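# Load a blank into the vise and sort parts

## Task

Put one plain gray aluminum blank flat on the two loose low bars in the open vise, without tipping either bar over. Its long side must press against the fixed jaw, the end block that has no hoses. Its short end must press against the work stop, the short rod between the jaws. Every finished part must lie flat in the black outfeed tray with its pocket facing up. Every other blank, aluminum or brass, must finish entirely on the infeed plate (the plate with short pins). No blank may sit on another blank or rest on a pin. Each blank must end either in its starting orientation from the plate or flipped upside down.

## Robot and tools

Robot: two Franka FR3 arms, left_arm and right_arm. Each has a Robotiq 140 two-finger gripper and a wrist camera. The left gripper's fingers can fold at a hinge. A grip is firm only in the quarter of each pad nearest the fingertip. Closer to the palm, a narrow part may slip or drop out. Pressing those fingertips into a surface, unless the gripper is fully closed, folds them quietly and spoils the next grip. The right gripper's fingers are rigid.

Frames. Scene frame: origin at table height, midway between the arms; +z up, +x out over the table, +y toward left_arm. Calibrated bases: left_arm at (+0.008, +0.343, +0.030) m, right_arm at (+0.048, -0.439, +0.030) m, both with yaw near zero. Each arm's end_effector_position (m) and end_effector_quat_wxyz are in that arm's own base frame. This point sits between the closed pads; the gripper's +z points along the fingers and the fingers close along its y. Fixed cameras and the table use the scene frame. Printed hand poses can be off by a few cm.

Row format (shared by execute_actions and move): one flat list of 20 numbers, each in [-1, 1], covering both arms even when one is idle. First come left_arm's 10 numbers, then right_arm's 10. Each block of 10 is 7 joint numbers, then gripper position, force_limit, speed. Joint order: elbow, waist, upper arm roll, shoulder, wrist pitch, forearm roll, wrist roll. Joint numbers are offsets, not poses. They count from the Joint targets printed at the start of the action (or of the move), never from the previous row. A value of 1.0 equals 1.632 rad for elbow, waist, upper arm roll and shoulder; 3.472 rad for forearm roll; 2.955 rad for wrist pitch; 4.439 rad for wrist roll. Zero offsets hold the current targets. Joint ranges (rad): waist ±2.901, shoulder ±1.836, upper arm roll ±2.901, elbow -3.077 to -0.117, forearm roll ±2.876, wrist pitch 0.440 to 4.622, wrist roll ±3.051. Going more than 0.018 rad past a range refuses the action. Getting within 0.05 rad of an end can still trip a torque fault. Per step, targets may lead measured angles by only 0.322/0.842/0.865/1.81 rad, and at most 70 mm of hand travel, so large offsets take several actions.

Gripper numbers are absolute commands. position: +1 is fully open (140 mm), about -0.8 brings the pads together, and -1 closes until blocked. force_limit (-1 to +1): roughly 14 N to 58 N of pad force on slow closing. speed: -1 is about 30 mm/s, 0 about 140, +1 about 250; faster closing squeezes harder. Both start at +1. To leave a gripper alone, resend its last three numbers. To tighten a grip, raise force_limit and nudge position (e.g. -1 to -0.98). To loosen one, open and close again slowly.

Tools:
- execute_actions(actions, cameras): actions is a list of actions. Each action is a list of up to 15 rows, one per 1/30 s step; the last row repeats to fill 15 steps. An empty list only reports state.
- move(target, speed, blend, blocking, cameras): target is one row or a list of up to 15 rows, all offsets from the same starting Joint targets. speed is in rad/s for the joint with farthest to go (0.01 to 5.26, default 0.5), one value or one per target. blend is a corner radius in rad. The path does not avoid obstacles or the other arm, and total time is capped at 10 s. Gripper changes in later targets apply once the arm has stopped there.
- wait(seconds 0 to 10), stop(), clear_fault(arm: left_arm or right_arm), read_manual(section).
- zoom_image(camera, region [x0,y0,x1,y1] in pixels, at most 504x504).
- finished_scene(scene: 1 or 2) ends the scene for good.
Cameras: cam_high (fixed, overhead), cam_left_wrist, cam_right_wrist, each 896x504.

Reading results:
- Joint positions, velocities, targets and torques are listed per arm in the joint order above; new offsets count from Joint targets. External joint torques and Flange force (gripper x y z) estimate contact, include held weight, and are noisy.
- object_status: 0 moving, 1 blocked while opening, 2 blocked while closing (a good grip), 3 reached the command or pads met. It updates 0.2 to 1.7 s after contact.
- position_measured is in counts: 3 fully open, 75 ≈ 100 mm, 139 ≈ 60 mm, 200 ≈ 20 mm, 230 pads touching.
- The move: line reports done, off_target, moving, held or fault, and may add limits=held.
- Other lines: "joint sent to its limit"; "joint command not followed" (clearance check); MOTOR HOT; fault lines.

Faults: an arm halts if contact torque reaches its joint limit (35/35/32/30 Nm for waist/shoulder/upper arm roll/elbow, 12 Nm for the wrist joints). It also halts if outside force reaches 40 N (held weight counts), if a joint overruns its range, or if a joint exceeds its speed limit by 10%. clear_fault is then required; if a held part pins the arm, open first. Overheating brakes an arm for 30 to 60 s, so avoid long stretched holds and pushing against things.

Avoid: dropping or releasing parts while they move, fast swings under load, hard hits or squeezes, and gripping hard on a part still resting on something. Never let the arms or grippers touch each other. Keep everything on the table, and keep the vise bars upright. Moving smoothly and finishing quickly helps.

Each tool is called after "Call:" as name([rows], argument=value, ...), one row to a line, values as JSON.

## Session

I'll start by reading the robot state and camera images.

Call:
execute_actions(actions=[])

Scene clock: 0.00 s.
left_arm: end_effector_position=(+0.1773, -0.2225, +0.2984) position_measured=3 object_status=3 end_effector_quat_wxyz=(-0.304, -0.357, +0.865, -0.182) | right_arm: end_effector_position=(+0.4602, +0.5841, +0.3235) position_measured=3 object_status=3 end_effector_quat_wxyz=(-0.361, +0.915, -0.176, -0.039)
Joint names: [elbow, waist, upper arm roll, shoulder, wrist pitch, forearm roll, wrist roll]
Joint positions: left_arm=[-2.711 -0.571 0.324 -0.837 1.675 -0.458 0.514] | right_arm=[-1.901 0.775 0.008 0.132 2.481 0.795 -0.941]
Joint velocities: within noise
Joint torques (N m): no reading
External joint torques (N m): no reading
Flange force (N): no reading
Joint targets: left_arm=[-2.711 -0.571 0.324 -0.837 1.675 -0.458 0.514] | right_arm=[-1.901 0.775 0.008 0.132 2.481 0.795 -0.941]
Tool commands: left_gripper/position=+1.0 left_gripper/force_limit=+1.0 left_gripper/speed=+1.0 right_gripper/position=+1.0 right_gripper/force_limit=+1.0 right_gripper/speed=+1.0

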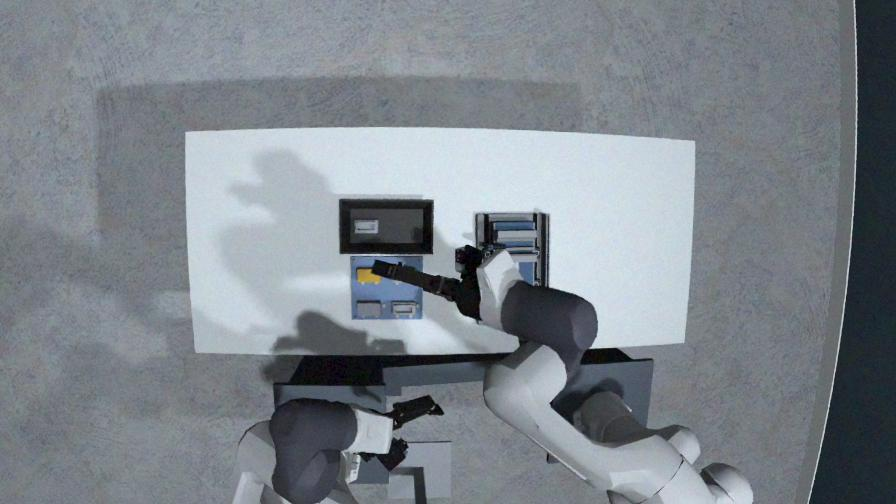

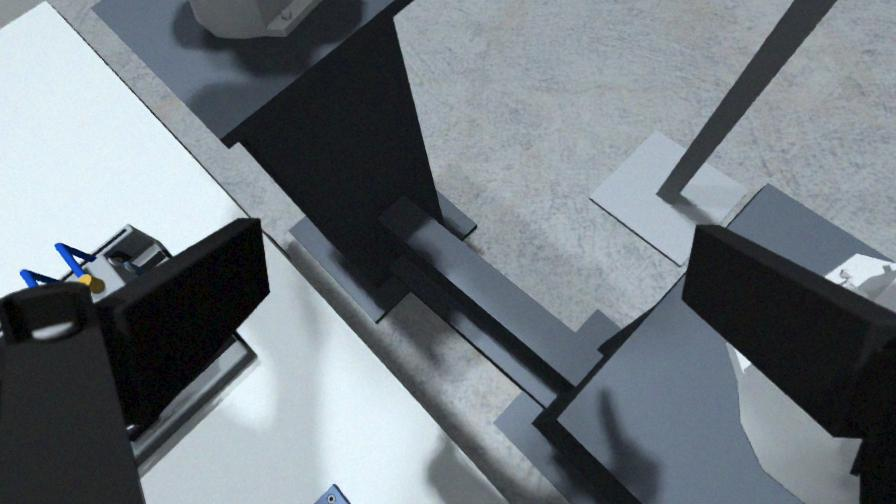

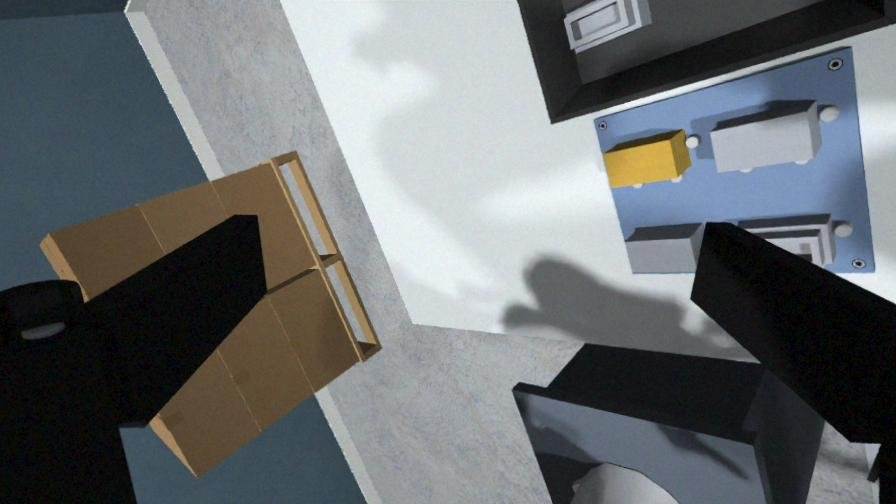

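Call:
zoom_image(camera="cam_high", region=[320, 180, 460, 340])

Call:
zoom_image(camera="cam_high", region=[440, 190, 580, 330])

Call:
zoom_image(camera="cam_right_wrist", region=[500, 0, 896, 300])

Call:
zoom_image(camera="cam_left_wrist", region=[0, 180, 300, 480])

Scaled by 3.150 from the camera's 896x504 image, which has a finer 1280x720 frame.

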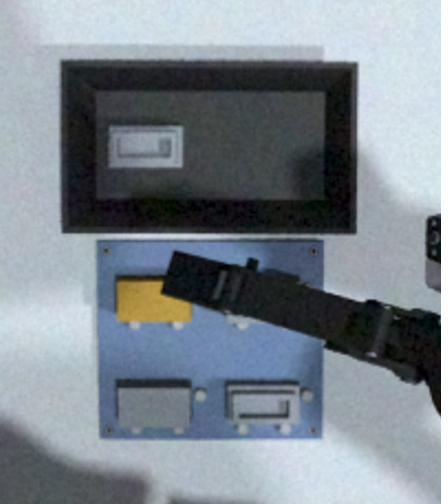

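Scaled by 3.600 from the camera's 896x504 image, which has a finer 1280x720 frame.

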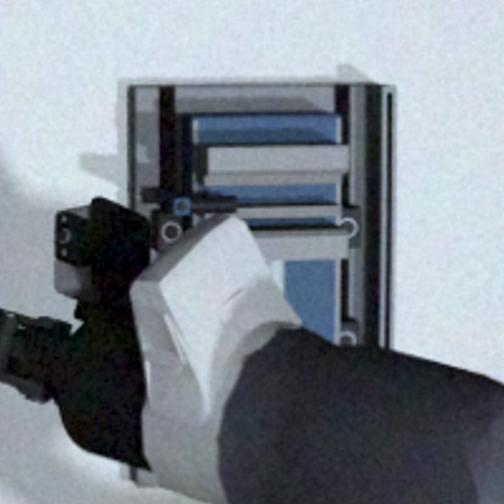

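Scaled by 1.273 from the camera's 896x504 image, which has a finer 1280x720 frame.

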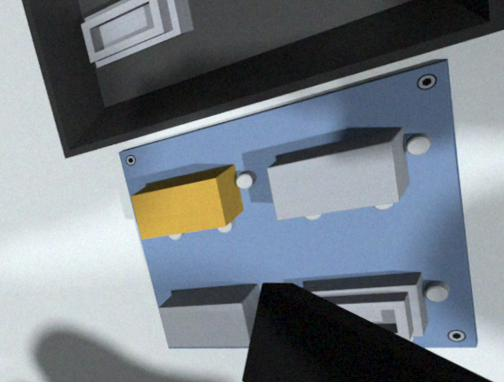

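Scaled by 1.680 from the camera's 896x504 image, which has a finer 1280x720 frame.

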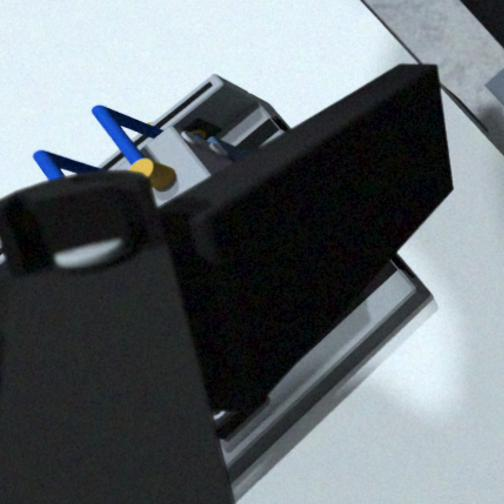

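Call:
move(target=[0, 0, 0, 0, 0, 0, 0, 1, 1, 1, -0.2788, -0.5362, -0.0049, -0.5619, -0.3080, -0.2290, -0.1658, 1, 1, 1], speed=0.9)

Scene clock: 73.77 s.
left_arm: end_effector_position=(+0.1773, -0.2225, +0.2984) position_measured=3 object_status=3 end_effector_quat_wxyz=(-0.304, -0.357, +0.865, -0.182) | right_arm: end_effector_position=(+0.3073, -0.0298, +0.3796) position_measured=3 object_status=3 end_effector_quat_wxyz=(-0.002, +1.000, +0.001, +0.003)
Joint names: [elbow, waist, upper arm roll, shoulder, wrist pitch, forearm roll, wrist roll]
Joint positions: left_arm=[-2.711 -0.571 0.324 -0.837 1.675 -0.458 0.514] | right_arm=[-2.354 -0.099 -0.001 -0.784 1.575 0.003 -1.672]
Joint velocities: left_arm=[within noise] | right_arm=[0 0 0.001 0 0 0 -0.006]
Joint torques (N m): left_arm=[23.42 0.61 -3.9 -3.26 1.37 -0.67 0] | right_arm=[25.32 -0.83 -0.15 -5.58 2.35 0.53 -0.24]
External joint torques (N m): left_arm=[0.23 0.61 1 -0.28 0.12 0.17 -0.01] | right_arm=[1.27 -0.82 0.63 -0.4 -0.28 -0.36 -0.24]
Flange force (N): left_arm=[-1.7 1.7 -1.7] | right_arm=[0.6 0.4 -4.2]
Joint targets: left_arm=[-2.711 -0.571 0.324 -0.837 1.675 -0.458 0.514] | right_arm=[-2.356 -0.101 0.000 -0.786 1.571 0.000 -1.677]
move: done
camera_calibration:
cam_right_wrist: T_world_to_cam=[[0.01874, -0.999769, -0.0105595, -0.0221327], [-0.939622, -0.0212201, 0.341555, 0.162548], [-0.3417, 0.00352121, -0.939803, 0.597427], [0, 0, 0, 1]] pos_world=[0.35729, -0.0207819, 0.505711]

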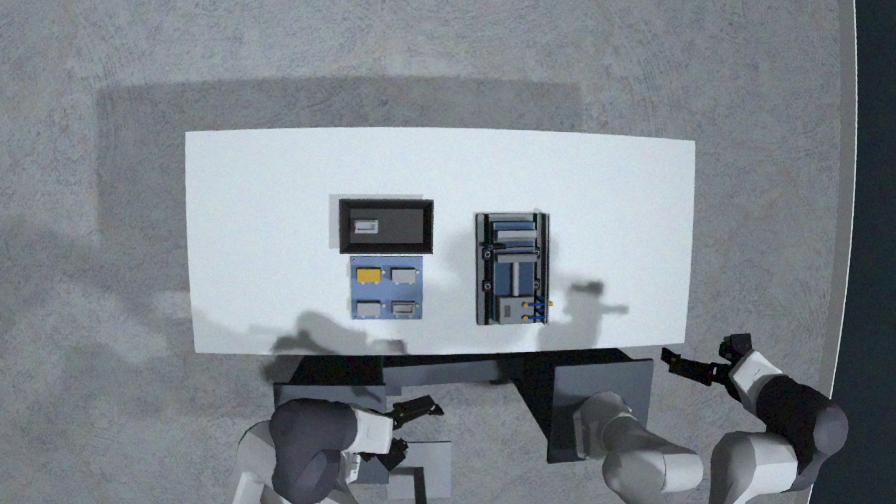

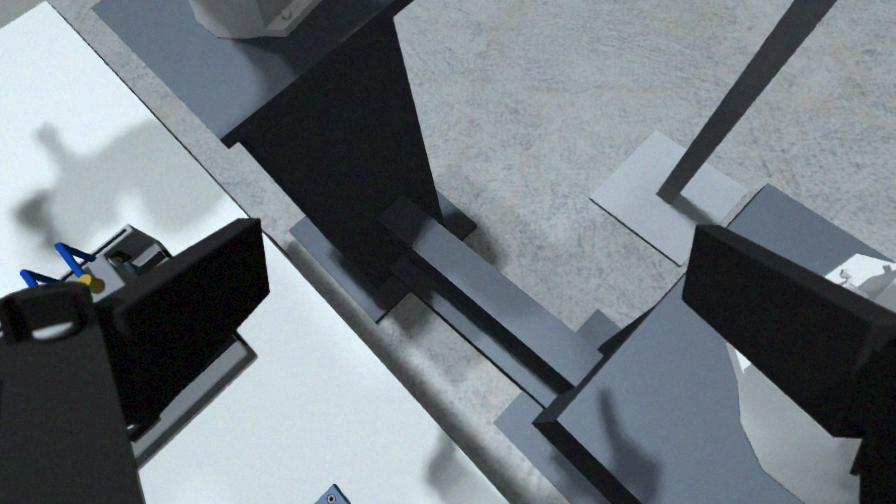

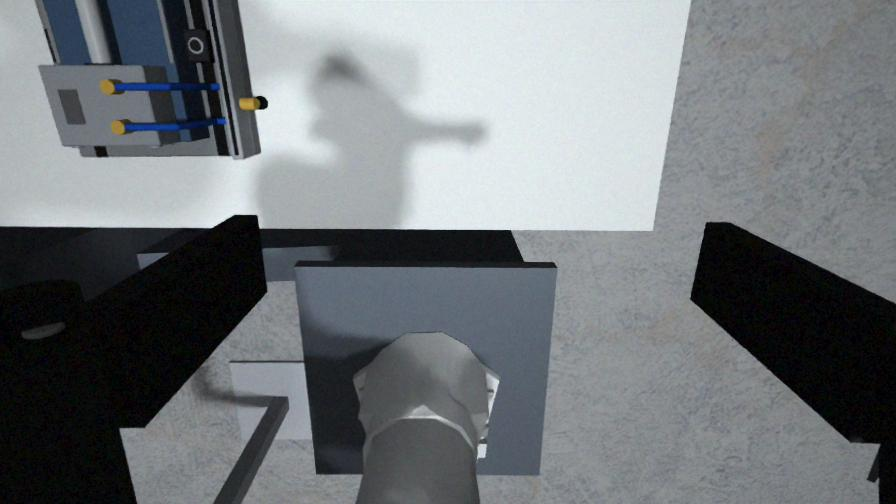

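Call:
zoom_image(camera="cam_high", region=[460, 200, 570, 335])

Call:
zoom_image(camera="cam_high", region=[325, 190, 445, 330])

Scaled by 3.733 from the camera's 896x504 image, which has a finer 1280x720 frame.

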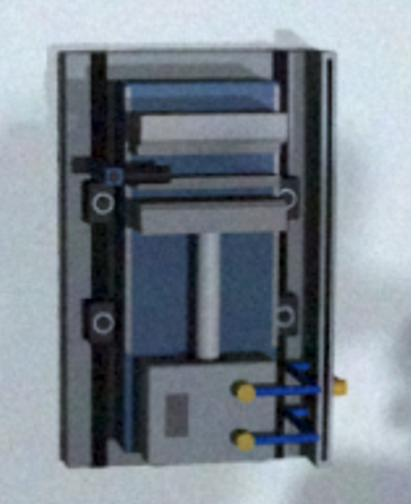

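Scaled by 3.600 from the camera's 896x504 image, which has a finer 1280x720 frame.

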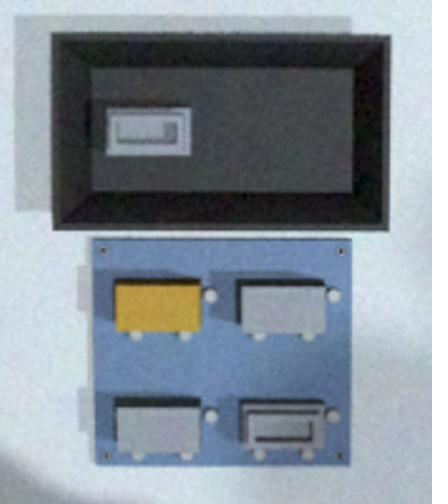

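Call:
move(target=[0.4244, 0.1507, -0.1985, 0.4289, 0.0698, 0.1319, 0.1613, 1, 1, 1, 0.2311, 0.4066, 0, 0.4602, 0.1262, 0, 0.1493, 1, 1, 1], speed=0.8)

Scene clock: 102.73 s.
left_arm: end_effector_position=(+0.4889, -0.1660, +0.3002) position_measured=3 object_status=3 end_effector_quat_wxyz=(-0.002, -0.011, +1.000, -0.002) | right_arm: end_effector_position=(+0.4605, +0.2917, +0.2683) position_measured=3 object_status=3 end_effector_quat_wxyz=(+0.001, +1.000, +0.005, -0.003)
Joint names: [elbow, waist, upper arm roll, shoulder, wrist pitch, forearm roll, wrist roll]
Joint positions: left_arm=[-2.019 -0.326 0.001 -0.139 1.879 -0.004 1.225] | right_arm=[-1.98 0.562 0.001 -0.034 1.94 0.002 -1.019]
Joint velocities: left_arm=[0 0 -0.001 0 0 0.001 0.005] | right_arm=[0.001 0 -0.001 0 0.001 0 0.007]
Joint torques (N m): left_arm=[25 0.89 0.26 -27.15 2.76 1.11 0.2] | right_arm=[26.55 -0.32 0.41 -31.38 2.83 0.66 0.02]
External joint torques (N m): left_arm=[0.45 1.05 0.57 0.43 0.33 0.39 0.2] | right_arm=[1.84 -0.3 0.46 0.13 0.22 -0.11 0.02]
Flange force (N): left_arm=[-3.2 0.8 0.0] | right_arm=[5.7 -3.8 -3.1]
Joint targets: left_arm=[-2.018 -0.325 0.000 -0.137 1.881 0.000 1.231] | right_arm=[-1.979 0.563 0.000 -0.034 1.944 0.000 -1.014]
move: done
camera_calibration:
cam_left_wrist: T_world_to_cam=[[-0.0207091, 0.999783, -0.00222437, 0.183727], [0.941764, 0.0202541, 0.335665, -0.549721], [0.335637, 0.0048565, -0.941979, 0.26242], [0, 0, 0, 1]] pos_world=[0.433435, -0.173828, 0.432125]
cam_right_wrist: T_world_to_cam=[[0.0279793, -0.999593, -0.0056102, 0.289623], [-0.935194, -0.028158, 0.353015, 0.348236], [-0.353029, -0.00463048, -0.935601, 0.550499], [0, 0, 0, 1]] pos_world=[0.511907, 0.30186, 0.39374]

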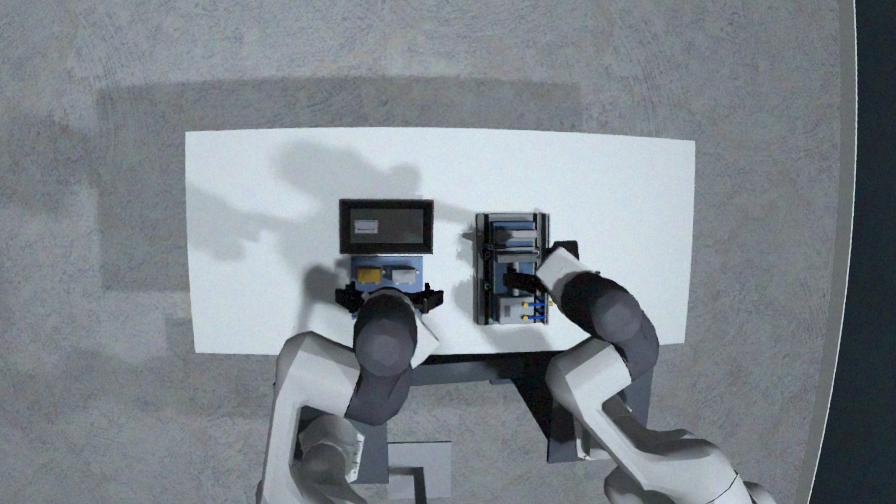

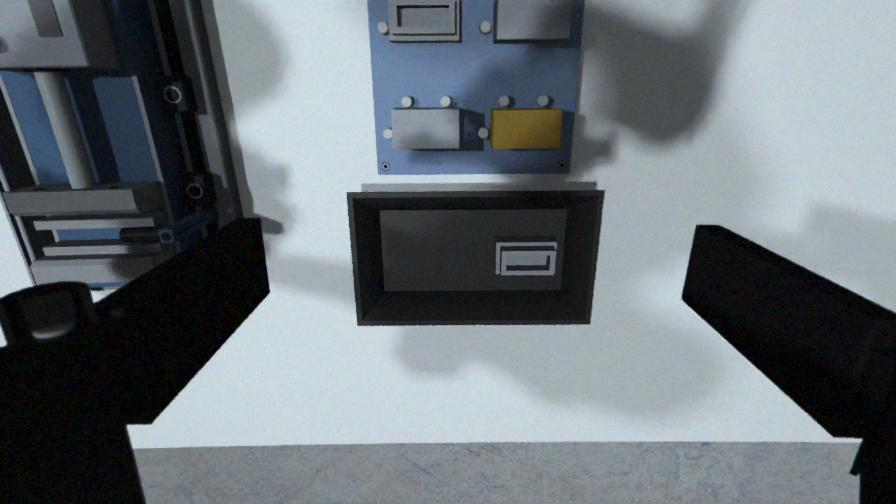

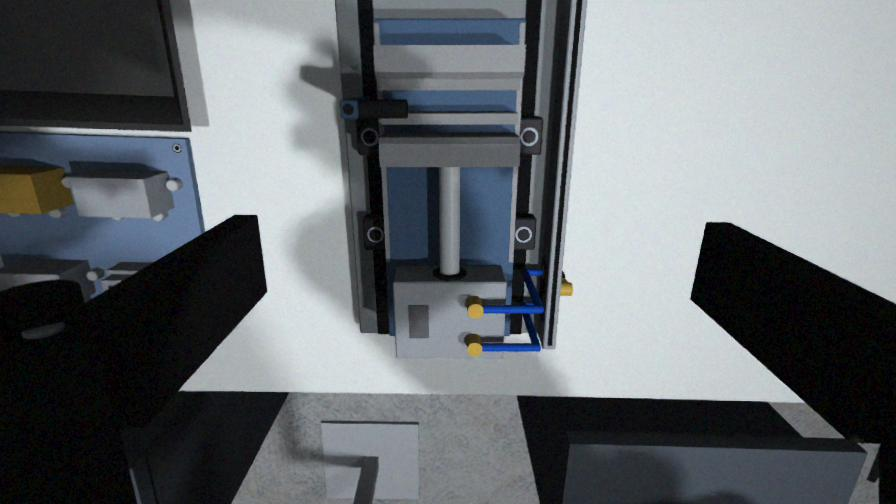

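Call:
zoom_image(camera="cam_right_wrist", region=[320, 0, 600, 200])

Call:
zoom_image(camera="cam_left_wrist", region=[340, 0, 620, 340])

Call:
zoom_image(camera="cam_left_wrist", region=[0, 160, 280, 300])

Scaled by 1.800 from the camera's 896x504 image, which has a finer 1280x720 frame.

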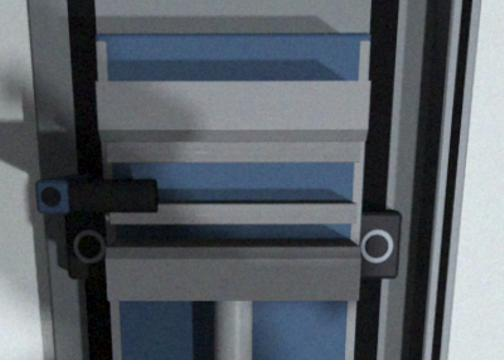

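Scaled by 1.482 from the camera's 896x504 image, which has a finer 1280x720 frame.

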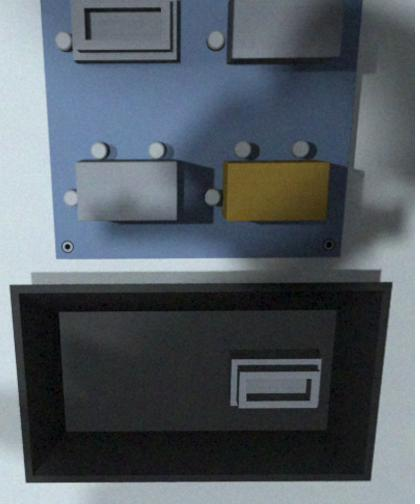

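Scaled by 1.800 from the camera's 896x504 image, which has a finer 1280x720 frame.

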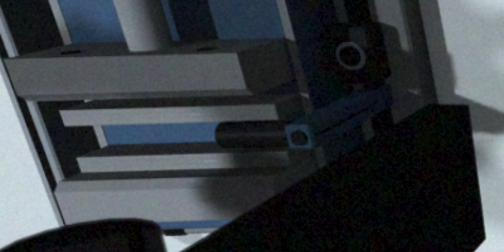

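Call:
move(target=[0, 0, 0, 0, 0, 0, 0, 1, 1, 1, -0.5066, 0.2371, 0, -0.0667, 0.4499, 0, 0.5823, 1, 1, 1], speed=1.0)

Scene clock: 191.87 s.
left_arm: end_effector_position=(+0.4891, -0.1660, +0.3003) position_measured=3 object_status=3 end_effector_quat_wxyz=(-0.001, -0.010, +1.000, -0.002) | right_arm: end_effector_position=(+0.3159, +0.4397, +0.1435) position_measured=3 object_status=3 end_effector_quat_wxyz=(+0.266, -0.437, +0.848, +0.136)
Joint names: [elbow, waist, upper arm roll, shoulder, wrist pitch, forearm roll, wrist roll]
Joint positions: left_arm=[-2.019 -0.326 0.001 -0.139 1.879 -0.004 1.228] | right_arm=[-2.804 0.948 0 -0.142 3.269 0.002 1.566]
Joint velocities: left_arm=[within noise] | right_arm=[0 0.001 0 0.001 0.001 0.003 0.006]
Joint torques (N m): left_arm=[24.87 0.82 0.3 -27.25 2.69 1.06 0.16] | right_arm=[19.46 0.17 0.62 -21.7 3.65 0.26 0.02]
External joint torques (N m): left_arm=[0.32 0.88 0.51 0.38 0.26 0.33 0.16] | right_arm=[0.83 0.17 0.75 -0.02 0.18 -0.11 0.04]
Flange force (N): left_arm=[-2.6 0.8 0.0] | right_arm=[0.0 0.0 0.0]
Joint targets: left_arm=[-2.018 -0.325 0.000 -0.137 1.881 0.000 1.231] | right_arm=[-2.805 0.950 0.000 -0.143 3.273 0.000 1.571]
move: done
camera_calibration:
cam_left_wrist: T_world_to_cam=[[-0.0185248, 0.999826, -0.00210312, 0.182632], [0.941561, 0.0181528, 0.336353, -0.55043], [0.336332, 0.00425064, -0.941734, 0.261964], [0, 0, 0, 1]] pos_world=[0.43354, -0.173722, 0.432223]
cam_right_wrist: T_world_to_cam=[[-0.819137, 0.573329, -0.0175868, 0.0186746], [0.316492, 0.47733, 0.819749, -0.423402], [0.47838, 0.665921, -0.572452, -0.226187], [0, 0, 0, 1]] pos_world=[0.257504, 0.342018, 0.217931]

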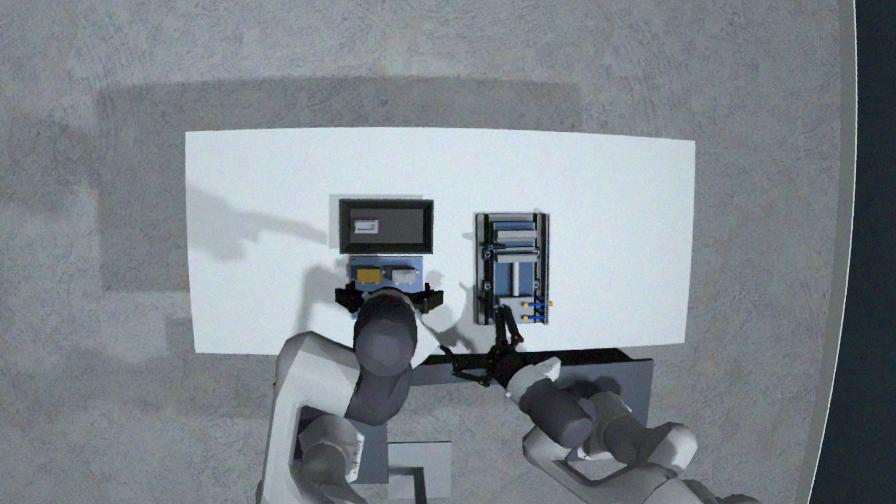

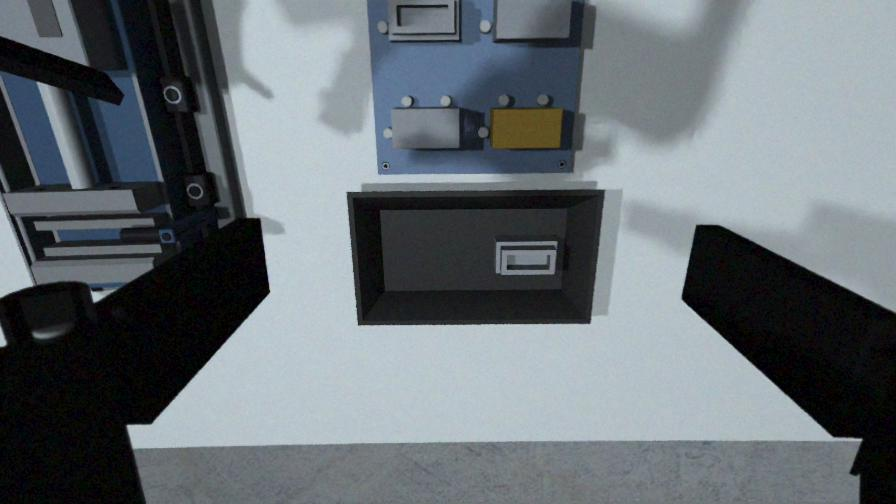

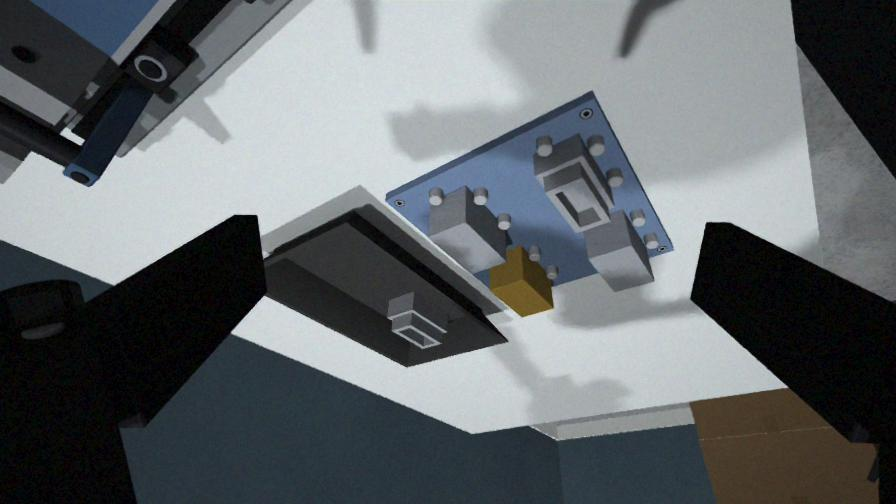

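Call:
zoom_image(camera="cam_right_wrist", region=[380, 80, 680, 330])

Call:
zoom_image(camera="cam_right_wrist", region=[240, 160, 540, 390])

Scaled by 1.680 from the camera's 896x504 image, which has a finer 1280x720 frame.

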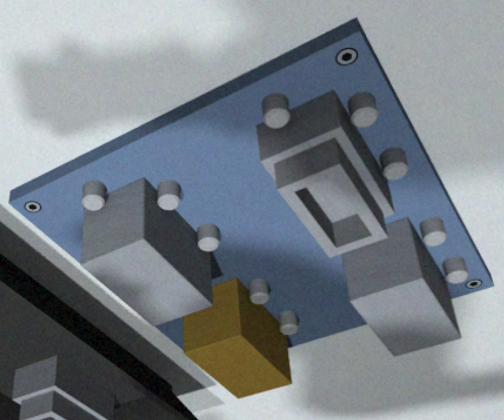

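Scaled by 1.680 from the camera's 896x504 image, which has a finer 1280x720 frame.

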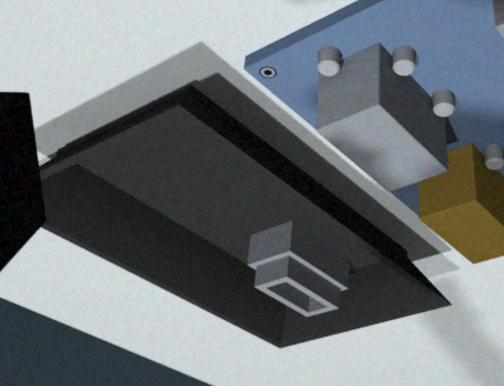

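Call:
zoom_image(camera="cam_right_wrist", region=[520, 120, 670, 300])

Call:
zoom_image(camera="cam_right_wrist", region=[0, 0, 240, 200])

Call:
zoom_image(camera="cam_left_wrist", region=[360, 0, 610, 220])

Scaled by 2.800 from the camera's 896x504 image, which has a finer 1280x720 frame.

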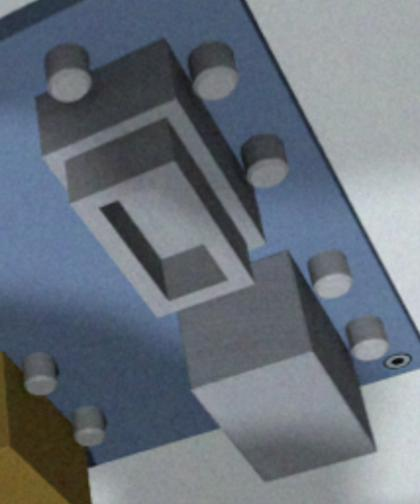

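Scaled by 2.100 from the camera's 896x504 image, which has a finer 1280x720 frame.

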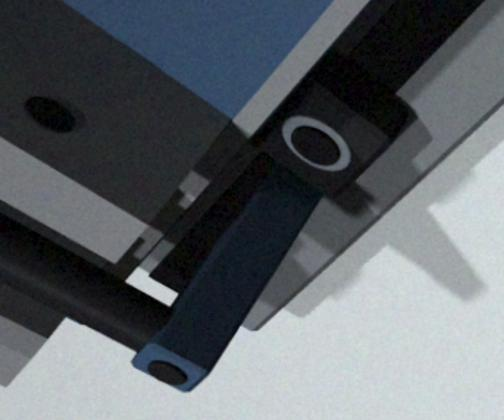

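Scaled by 2.016 from the camera's 896x504 image, which has a finer 1280x720 frame.

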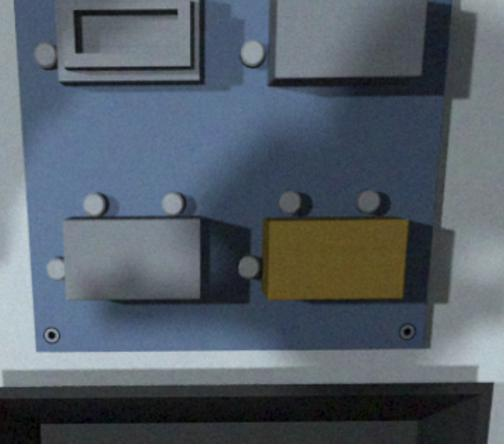

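Call:
move([
  [0, 0, 0, 0, 0, 0, 0, 1, 1, 1, 0.2751, -0.6434, 0, -0.3940, -0.5760, 0, -0.2863, 1, 1, 1],
  [-0.4827, -0.2298, 0, -0.0036, 0.4712, 0, 0.0766, 1, 1, 1, 0.2751, -0.6434, 0, -0.3940, -0.5760, 0, -0.2863, 1, 1, 1],
], speed=1.0)

Scene clock: 234.10 s.
left_arm: end_effector_position=(+0.4148, -0.3477, +0.1432) position_measured=3 object_status=3 end_effector_quat_wxyz=(+0.281, +0.323, +0.898, -0.103) | right_arm: end_effector_position=(+0.3064, -0.0301, +0.3788) position_measured=3 object_status=3 end_effector_quat_wxyz=(+0.002, -0.551, +0.834, +0.000)
Joint names: [elbow, waist, upper arm roll, shoulder, wrist pitch, forearm roll, wrist roll]
Joint positions: left_arm=[-2.805 -0.698 0 -0.141 3.271 -0.003 1.565] | right_arm=[-2.357 -0.098 -0.001 -0.786 1.575 0.002 0.303]
Joint velocities: left_arm=[-0.001 0 0 0 0 0.001 0.005] | right_arm=[within noise]
Joint torques (N m): left_arm=[18.2 0.09 0.58 -21.79 3.8 0.6 0.14] | right_arm=[25.58 -0.75 -0.01 -4.82 2.3 0.72 -0.24]
External joint torques (N m): left_arm=[-0.28 0.19 0.82 -0.38 0.37 0.21 0.15] | right_arm=[1.54 -0.71 0.69 0.3 -0.25 -0.02 -0.24]
Flange force (N): left_arm=[0.0 0.0 0.0] | right_arm=[-1.2 -3.2 -5.3]
Joint targets: left_arm=[-2.806 -0.700 0.000 -0.143 3.274 0.000 1.571] | right_arm=[-2.356 -0.100 0.000 -0.786 1.571 0.000 0.300]
move: done
camera_calibration:
cam_left_wrist: T_world_to_cam=[[0.637388, 0.770536, -0.00337247, 0.0109839], [0.448129, -0.367125, 0.815107, -0.422131], [0.626831, -0.521051, -0.579301, -0.215268], [0, 0, 0, 1]] pos_world=[0.317105, -0.275604, 0.219414]
cam_right_wrist: T_world_to_cam=[[-0.926509, 0.376126, -0.0104704, 0.308648], [0.348966, 0.869348, 0.349939, -0.20922], [0.140724, 0.320568, -0.936714, 0.456902], [0, 0, 0, 1]] pos_world=[0.294679, -0.0806741, 0.504432]

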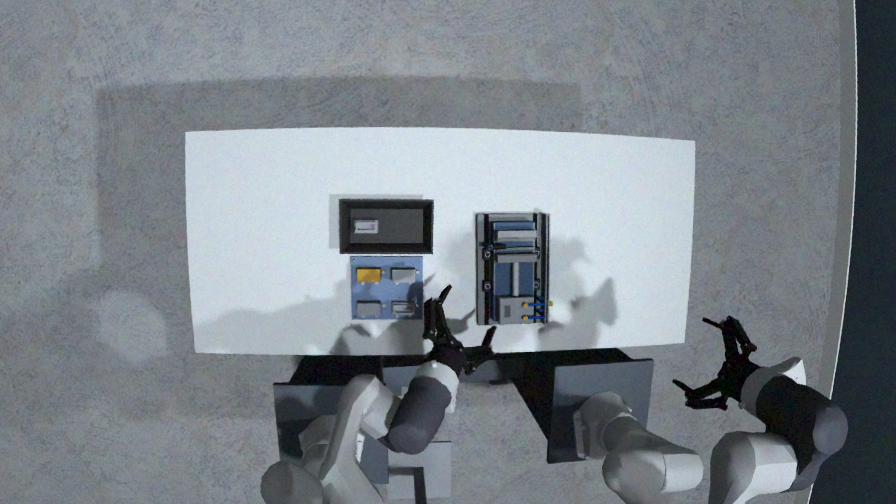

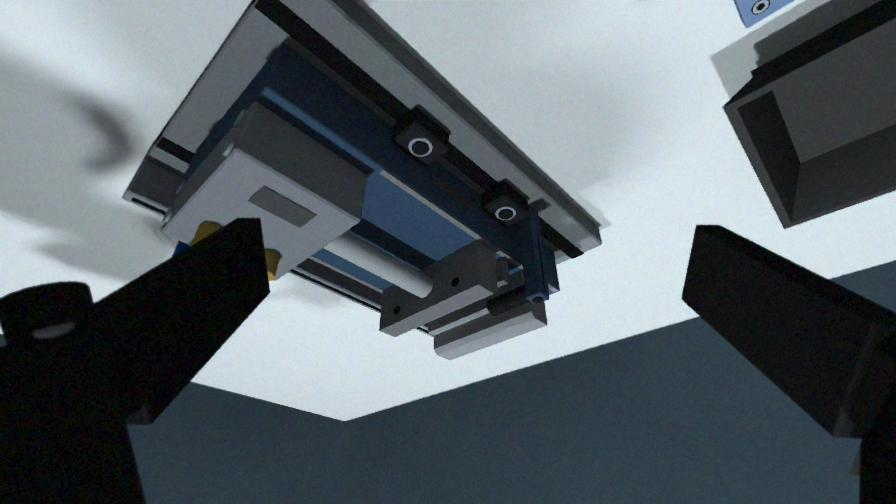

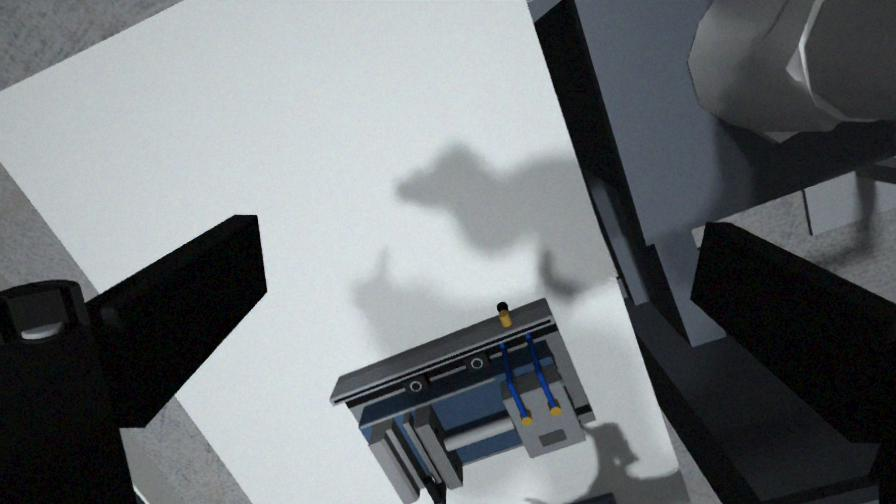

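Call:
zoom_image(camera="cam_left_wrist", region=[360, 180, 620, 370])

Call:
zoom_image(camera="cam_left_wrist", region=[420, 220, 580, 370])

Call:
zoom_image(camera="cam_right_wrist", region=[320, 290, 620, 504])

Scaled by 1.938 from the camera's 896x504 image, which has a finer 1280x720 frame.

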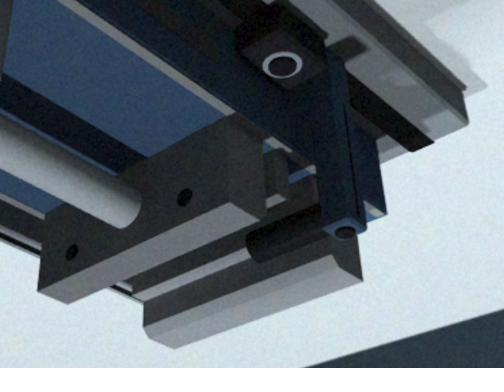

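Scaled by 3.150 from the camera's 896x504 image, which has a finer 1280x720 frame.

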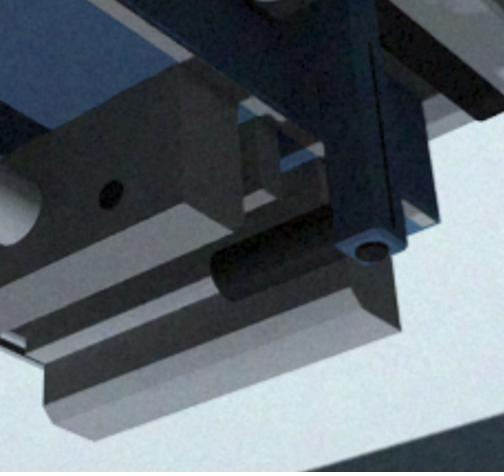

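Scaled by 1.680 from the camera's 896x504 image, which has a finer 1280x720 frame.

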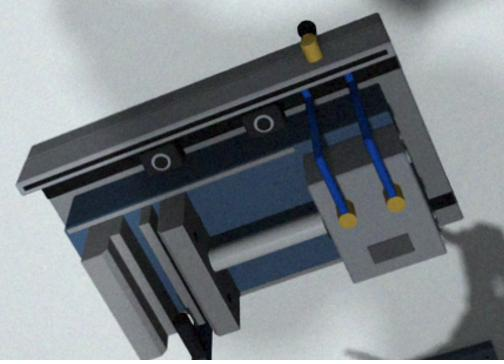

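Call:
move(target=[0.1695, 0.1425, 0, -0.0943, -0.3525, 0, -0.4628, 0.03, -1, 0, 0, 0, 0, 0, 0, 0, 0, 1, 1, 1], speed=1.0)

Scene clock: 281.00 s.
left_arm: end_effector_position=(+0.3813, -0.1939, +0.1688) position_measured=126 object_status=3 end_effector_quat_wxyz=(+0.001, +0.711, -0.703, +0.000) | right_arm: end_effector_position=(+0.3063, -0.0301, +0.3789) position_measured=3 object_status=3 end_effector_quat_wxyz=(+0.002, -0.551, +0.834, +0.000)
Joint names: [elbow, waist, upper arm roll, shoulder, wrist pitch, forearm roll, wrist roll]
Joint positions: left_arm=[-2.531 -0.469 0 -0.295 2.234 -0.003 -0.479] | right_arm=[-2.357 -0.099 -0.001 -0.786 1.575 0.002 0.303]
Joint velocities: left_arm=[0 0 0.001 0 0 -0.001 -0.007] | right_arm=[within noise]
Joint torques (N m): left_arm=[23.45 0.86 0.43 -20.89 2.51 0.83 -0.26] | right_arm=[25.47 -0.7 0.02 -4.83 2.34 0.74 -0.29]
External joint torques (N m): left_arm=[0.54 1 0.85 -0.47 -0.06 0.23 -0.26] | right_arm=[1.41 -0.71 0.66 0.23 -0.21 -0.01 -0.29]
Flange force (N): left_arm=[-1.4 -0.9 -1.6] | right_arm=[-1.0 -2.8 -4.9]
Joint targets: left_arm=[-2.529 -0.467 0.000 -0.297 2.232 0.000 -0.484] | right_arm=[-2.356 -0.100 0.000 -0.786 1.571 0.000 0.300]
move: done
camera_calibration:
cam_left_wrist: T_world_to_cam=[[-0.999931, -0.0112247, 0.00333843, 0.385461], [-0.00944306, 0.941451, 0.337019, 0.137294], [-0.00692592, 0.336964, -0.941492, 0.369826], [0, 0, 0, 1]] pos_world=[0.389292, -0.249547, 0.300631]
cam_right_wrist: T_world_to_cam=[[-0.926599, 0.375912, -0.0102192, 0.308528], [0.348849, 0.869402, 0.34992, -0.209171], [0.140424, 0.320671, -0.936724, 0.457004], [0, 0, 0, 1]] pos_world=[0.294677, -0.0806733, 0.504432]

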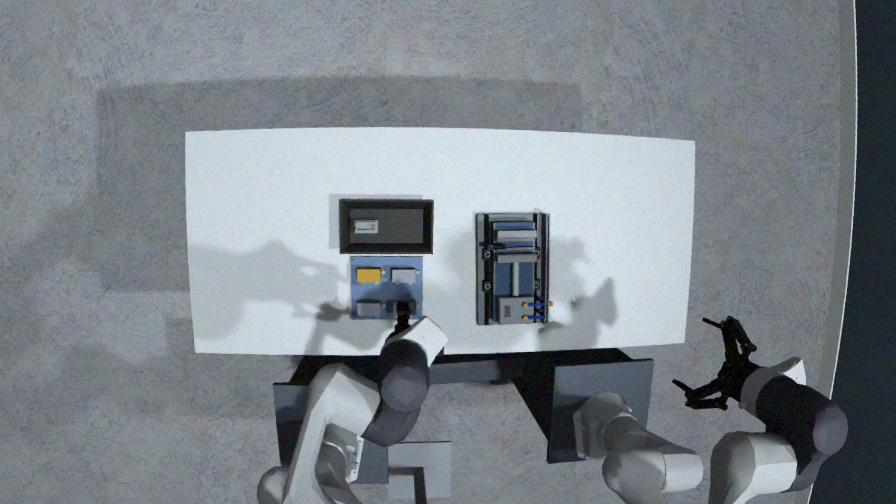

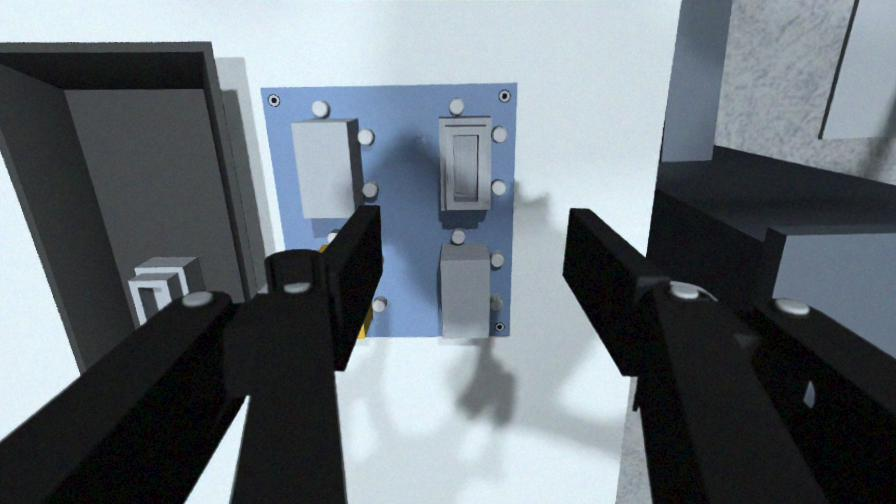

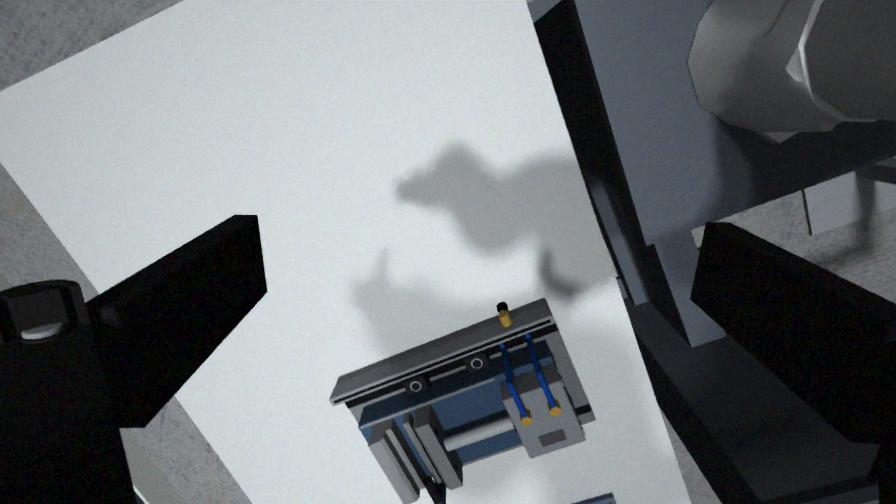

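Call:
zoom_image(camera="cam_left_wrist", region=[420, 80, 540, 230])

Call:
zoom_image(camera="cam_left_wrist", region=[240, 60, 540, 360])

Scaled by 3.360 from the camera's 896x504 image, which has a finer 1280x720 frame.

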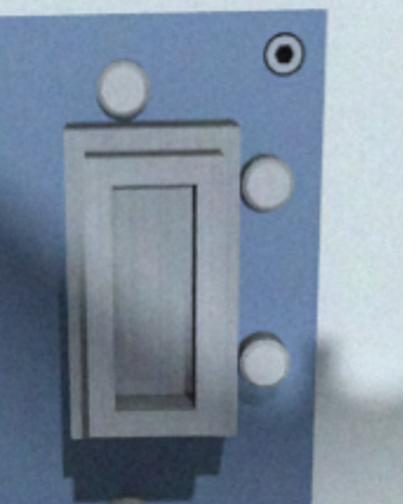

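Scaled by 1.680 from the camera's 896x504 image, which has a finer 1280x720 frame.

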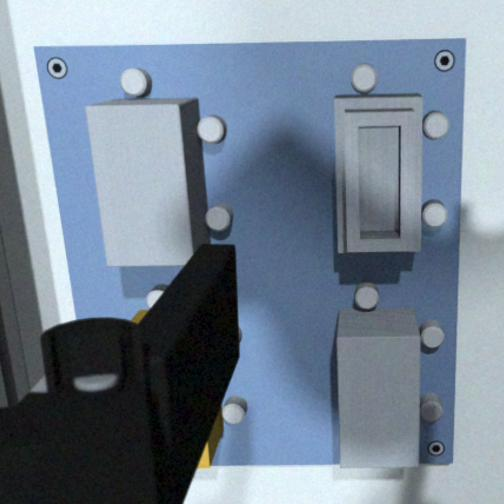

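Call:
move(target=[-0.0547, -0.0178, 0, 0.0911, 0.0805, 0, -0.0070, 0.03, -1, 0, 0, 0, 0, 0, 0, 0, 0, 1, 1, 1], speed=0.4, cameras=["cam_left_wrist"])

Call:
zoom_image(camera="cam_left_wrist", region=[380, 80, 580, 340])

Scene clock: 307.97 s.
left_arm: end_effector_position=(+0.3747, -0.2027, +0.0904) position_measured=126 object_status=3 end_effector_quat_wxyz=(+0.001, +0.714, -0.701, +0.000) | right_arm: end_effector_position=(+0.3063, -0.0301, +0.3789) position_measured=3 object_status=3 end_effector_quat_wxyz=(+0.002, -0.551, +0.834, +0.000)
Joint names: [elbow, waist, upper arm roll, shoulder, wrist pitch, forearm roll, wrist roll]
Joint positions: left_arm=[-2.618 -0.495 0 -0.15 2.467 -0.003 -0.511] | right_arm=[-2.357 -0.099 -0.001 -0.786 1.575 0.002 0.303]
Joint torques (N m): left_arm=[20.51 0.09 0.62 -22.96 3.03 0.69 -0.19] | right_arm=[25.52 -0.74 0.04 -4.89 2.37 0.73 -0.18]
External joint torques (N m): left_arm=[0.07 0.17 0.84 0.12 0.44 0.21 -0.19] | right_arm=[1.51 -0.75 0.69 0.13 -0.17 -0.02 -0.18]
Flange force (N): left_arm=[-0.6 -0.8 1.6] | right_arm=[-1.2 -2.6 -5.0]
Joint targets: left_arm=[-2.618 -0.496 0.000 -0.148 2.470 0.000 -0.515] | right_arm=[-2.356 -0.100 0.000 -0.786 1.571 0.000 0.300]
move: done
camera_calibration:
cam_left_wrist: T_world_to_cam=[[-0.99984, -0.0175854, 0.00330122, 0.377769], [-0.0154392, 0.941184, 0.337542, 0.174098], [-0.00904284, 0.337437, -0.941305, 0.299734], [0, 0, 0, 1]] pos_world=[0.383107, -0.258356, 0.222129]
Images, in order (width x height): cam_left_wrist 896x504.

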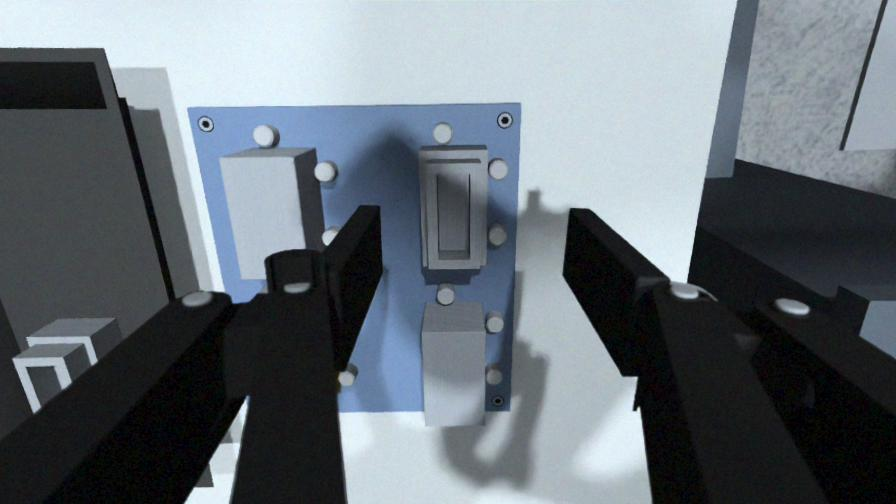

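Scaled by 1.938 from the camera's 896x504 image, which has a finer 1280x720 frame.

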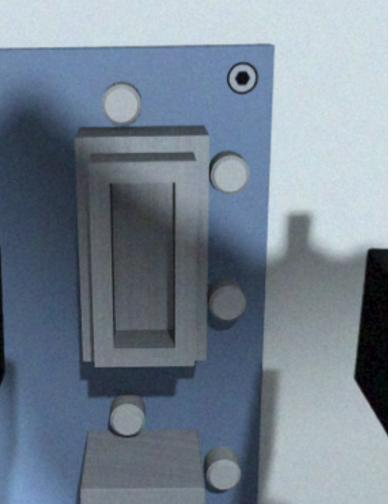

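Call:
zoom_image(camera="cam_left_wrist", region=[320, 180, 620, 400])

Scaled by 1.680 from the camera's 896x504 image, which has a finer 1280x720 frame.

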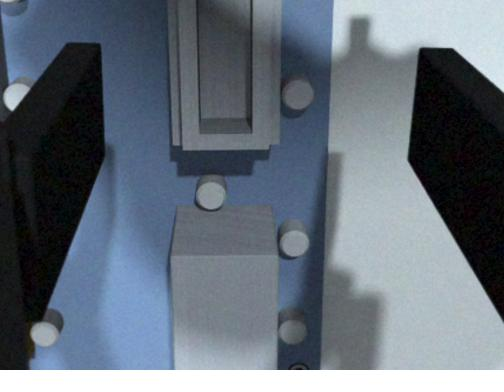

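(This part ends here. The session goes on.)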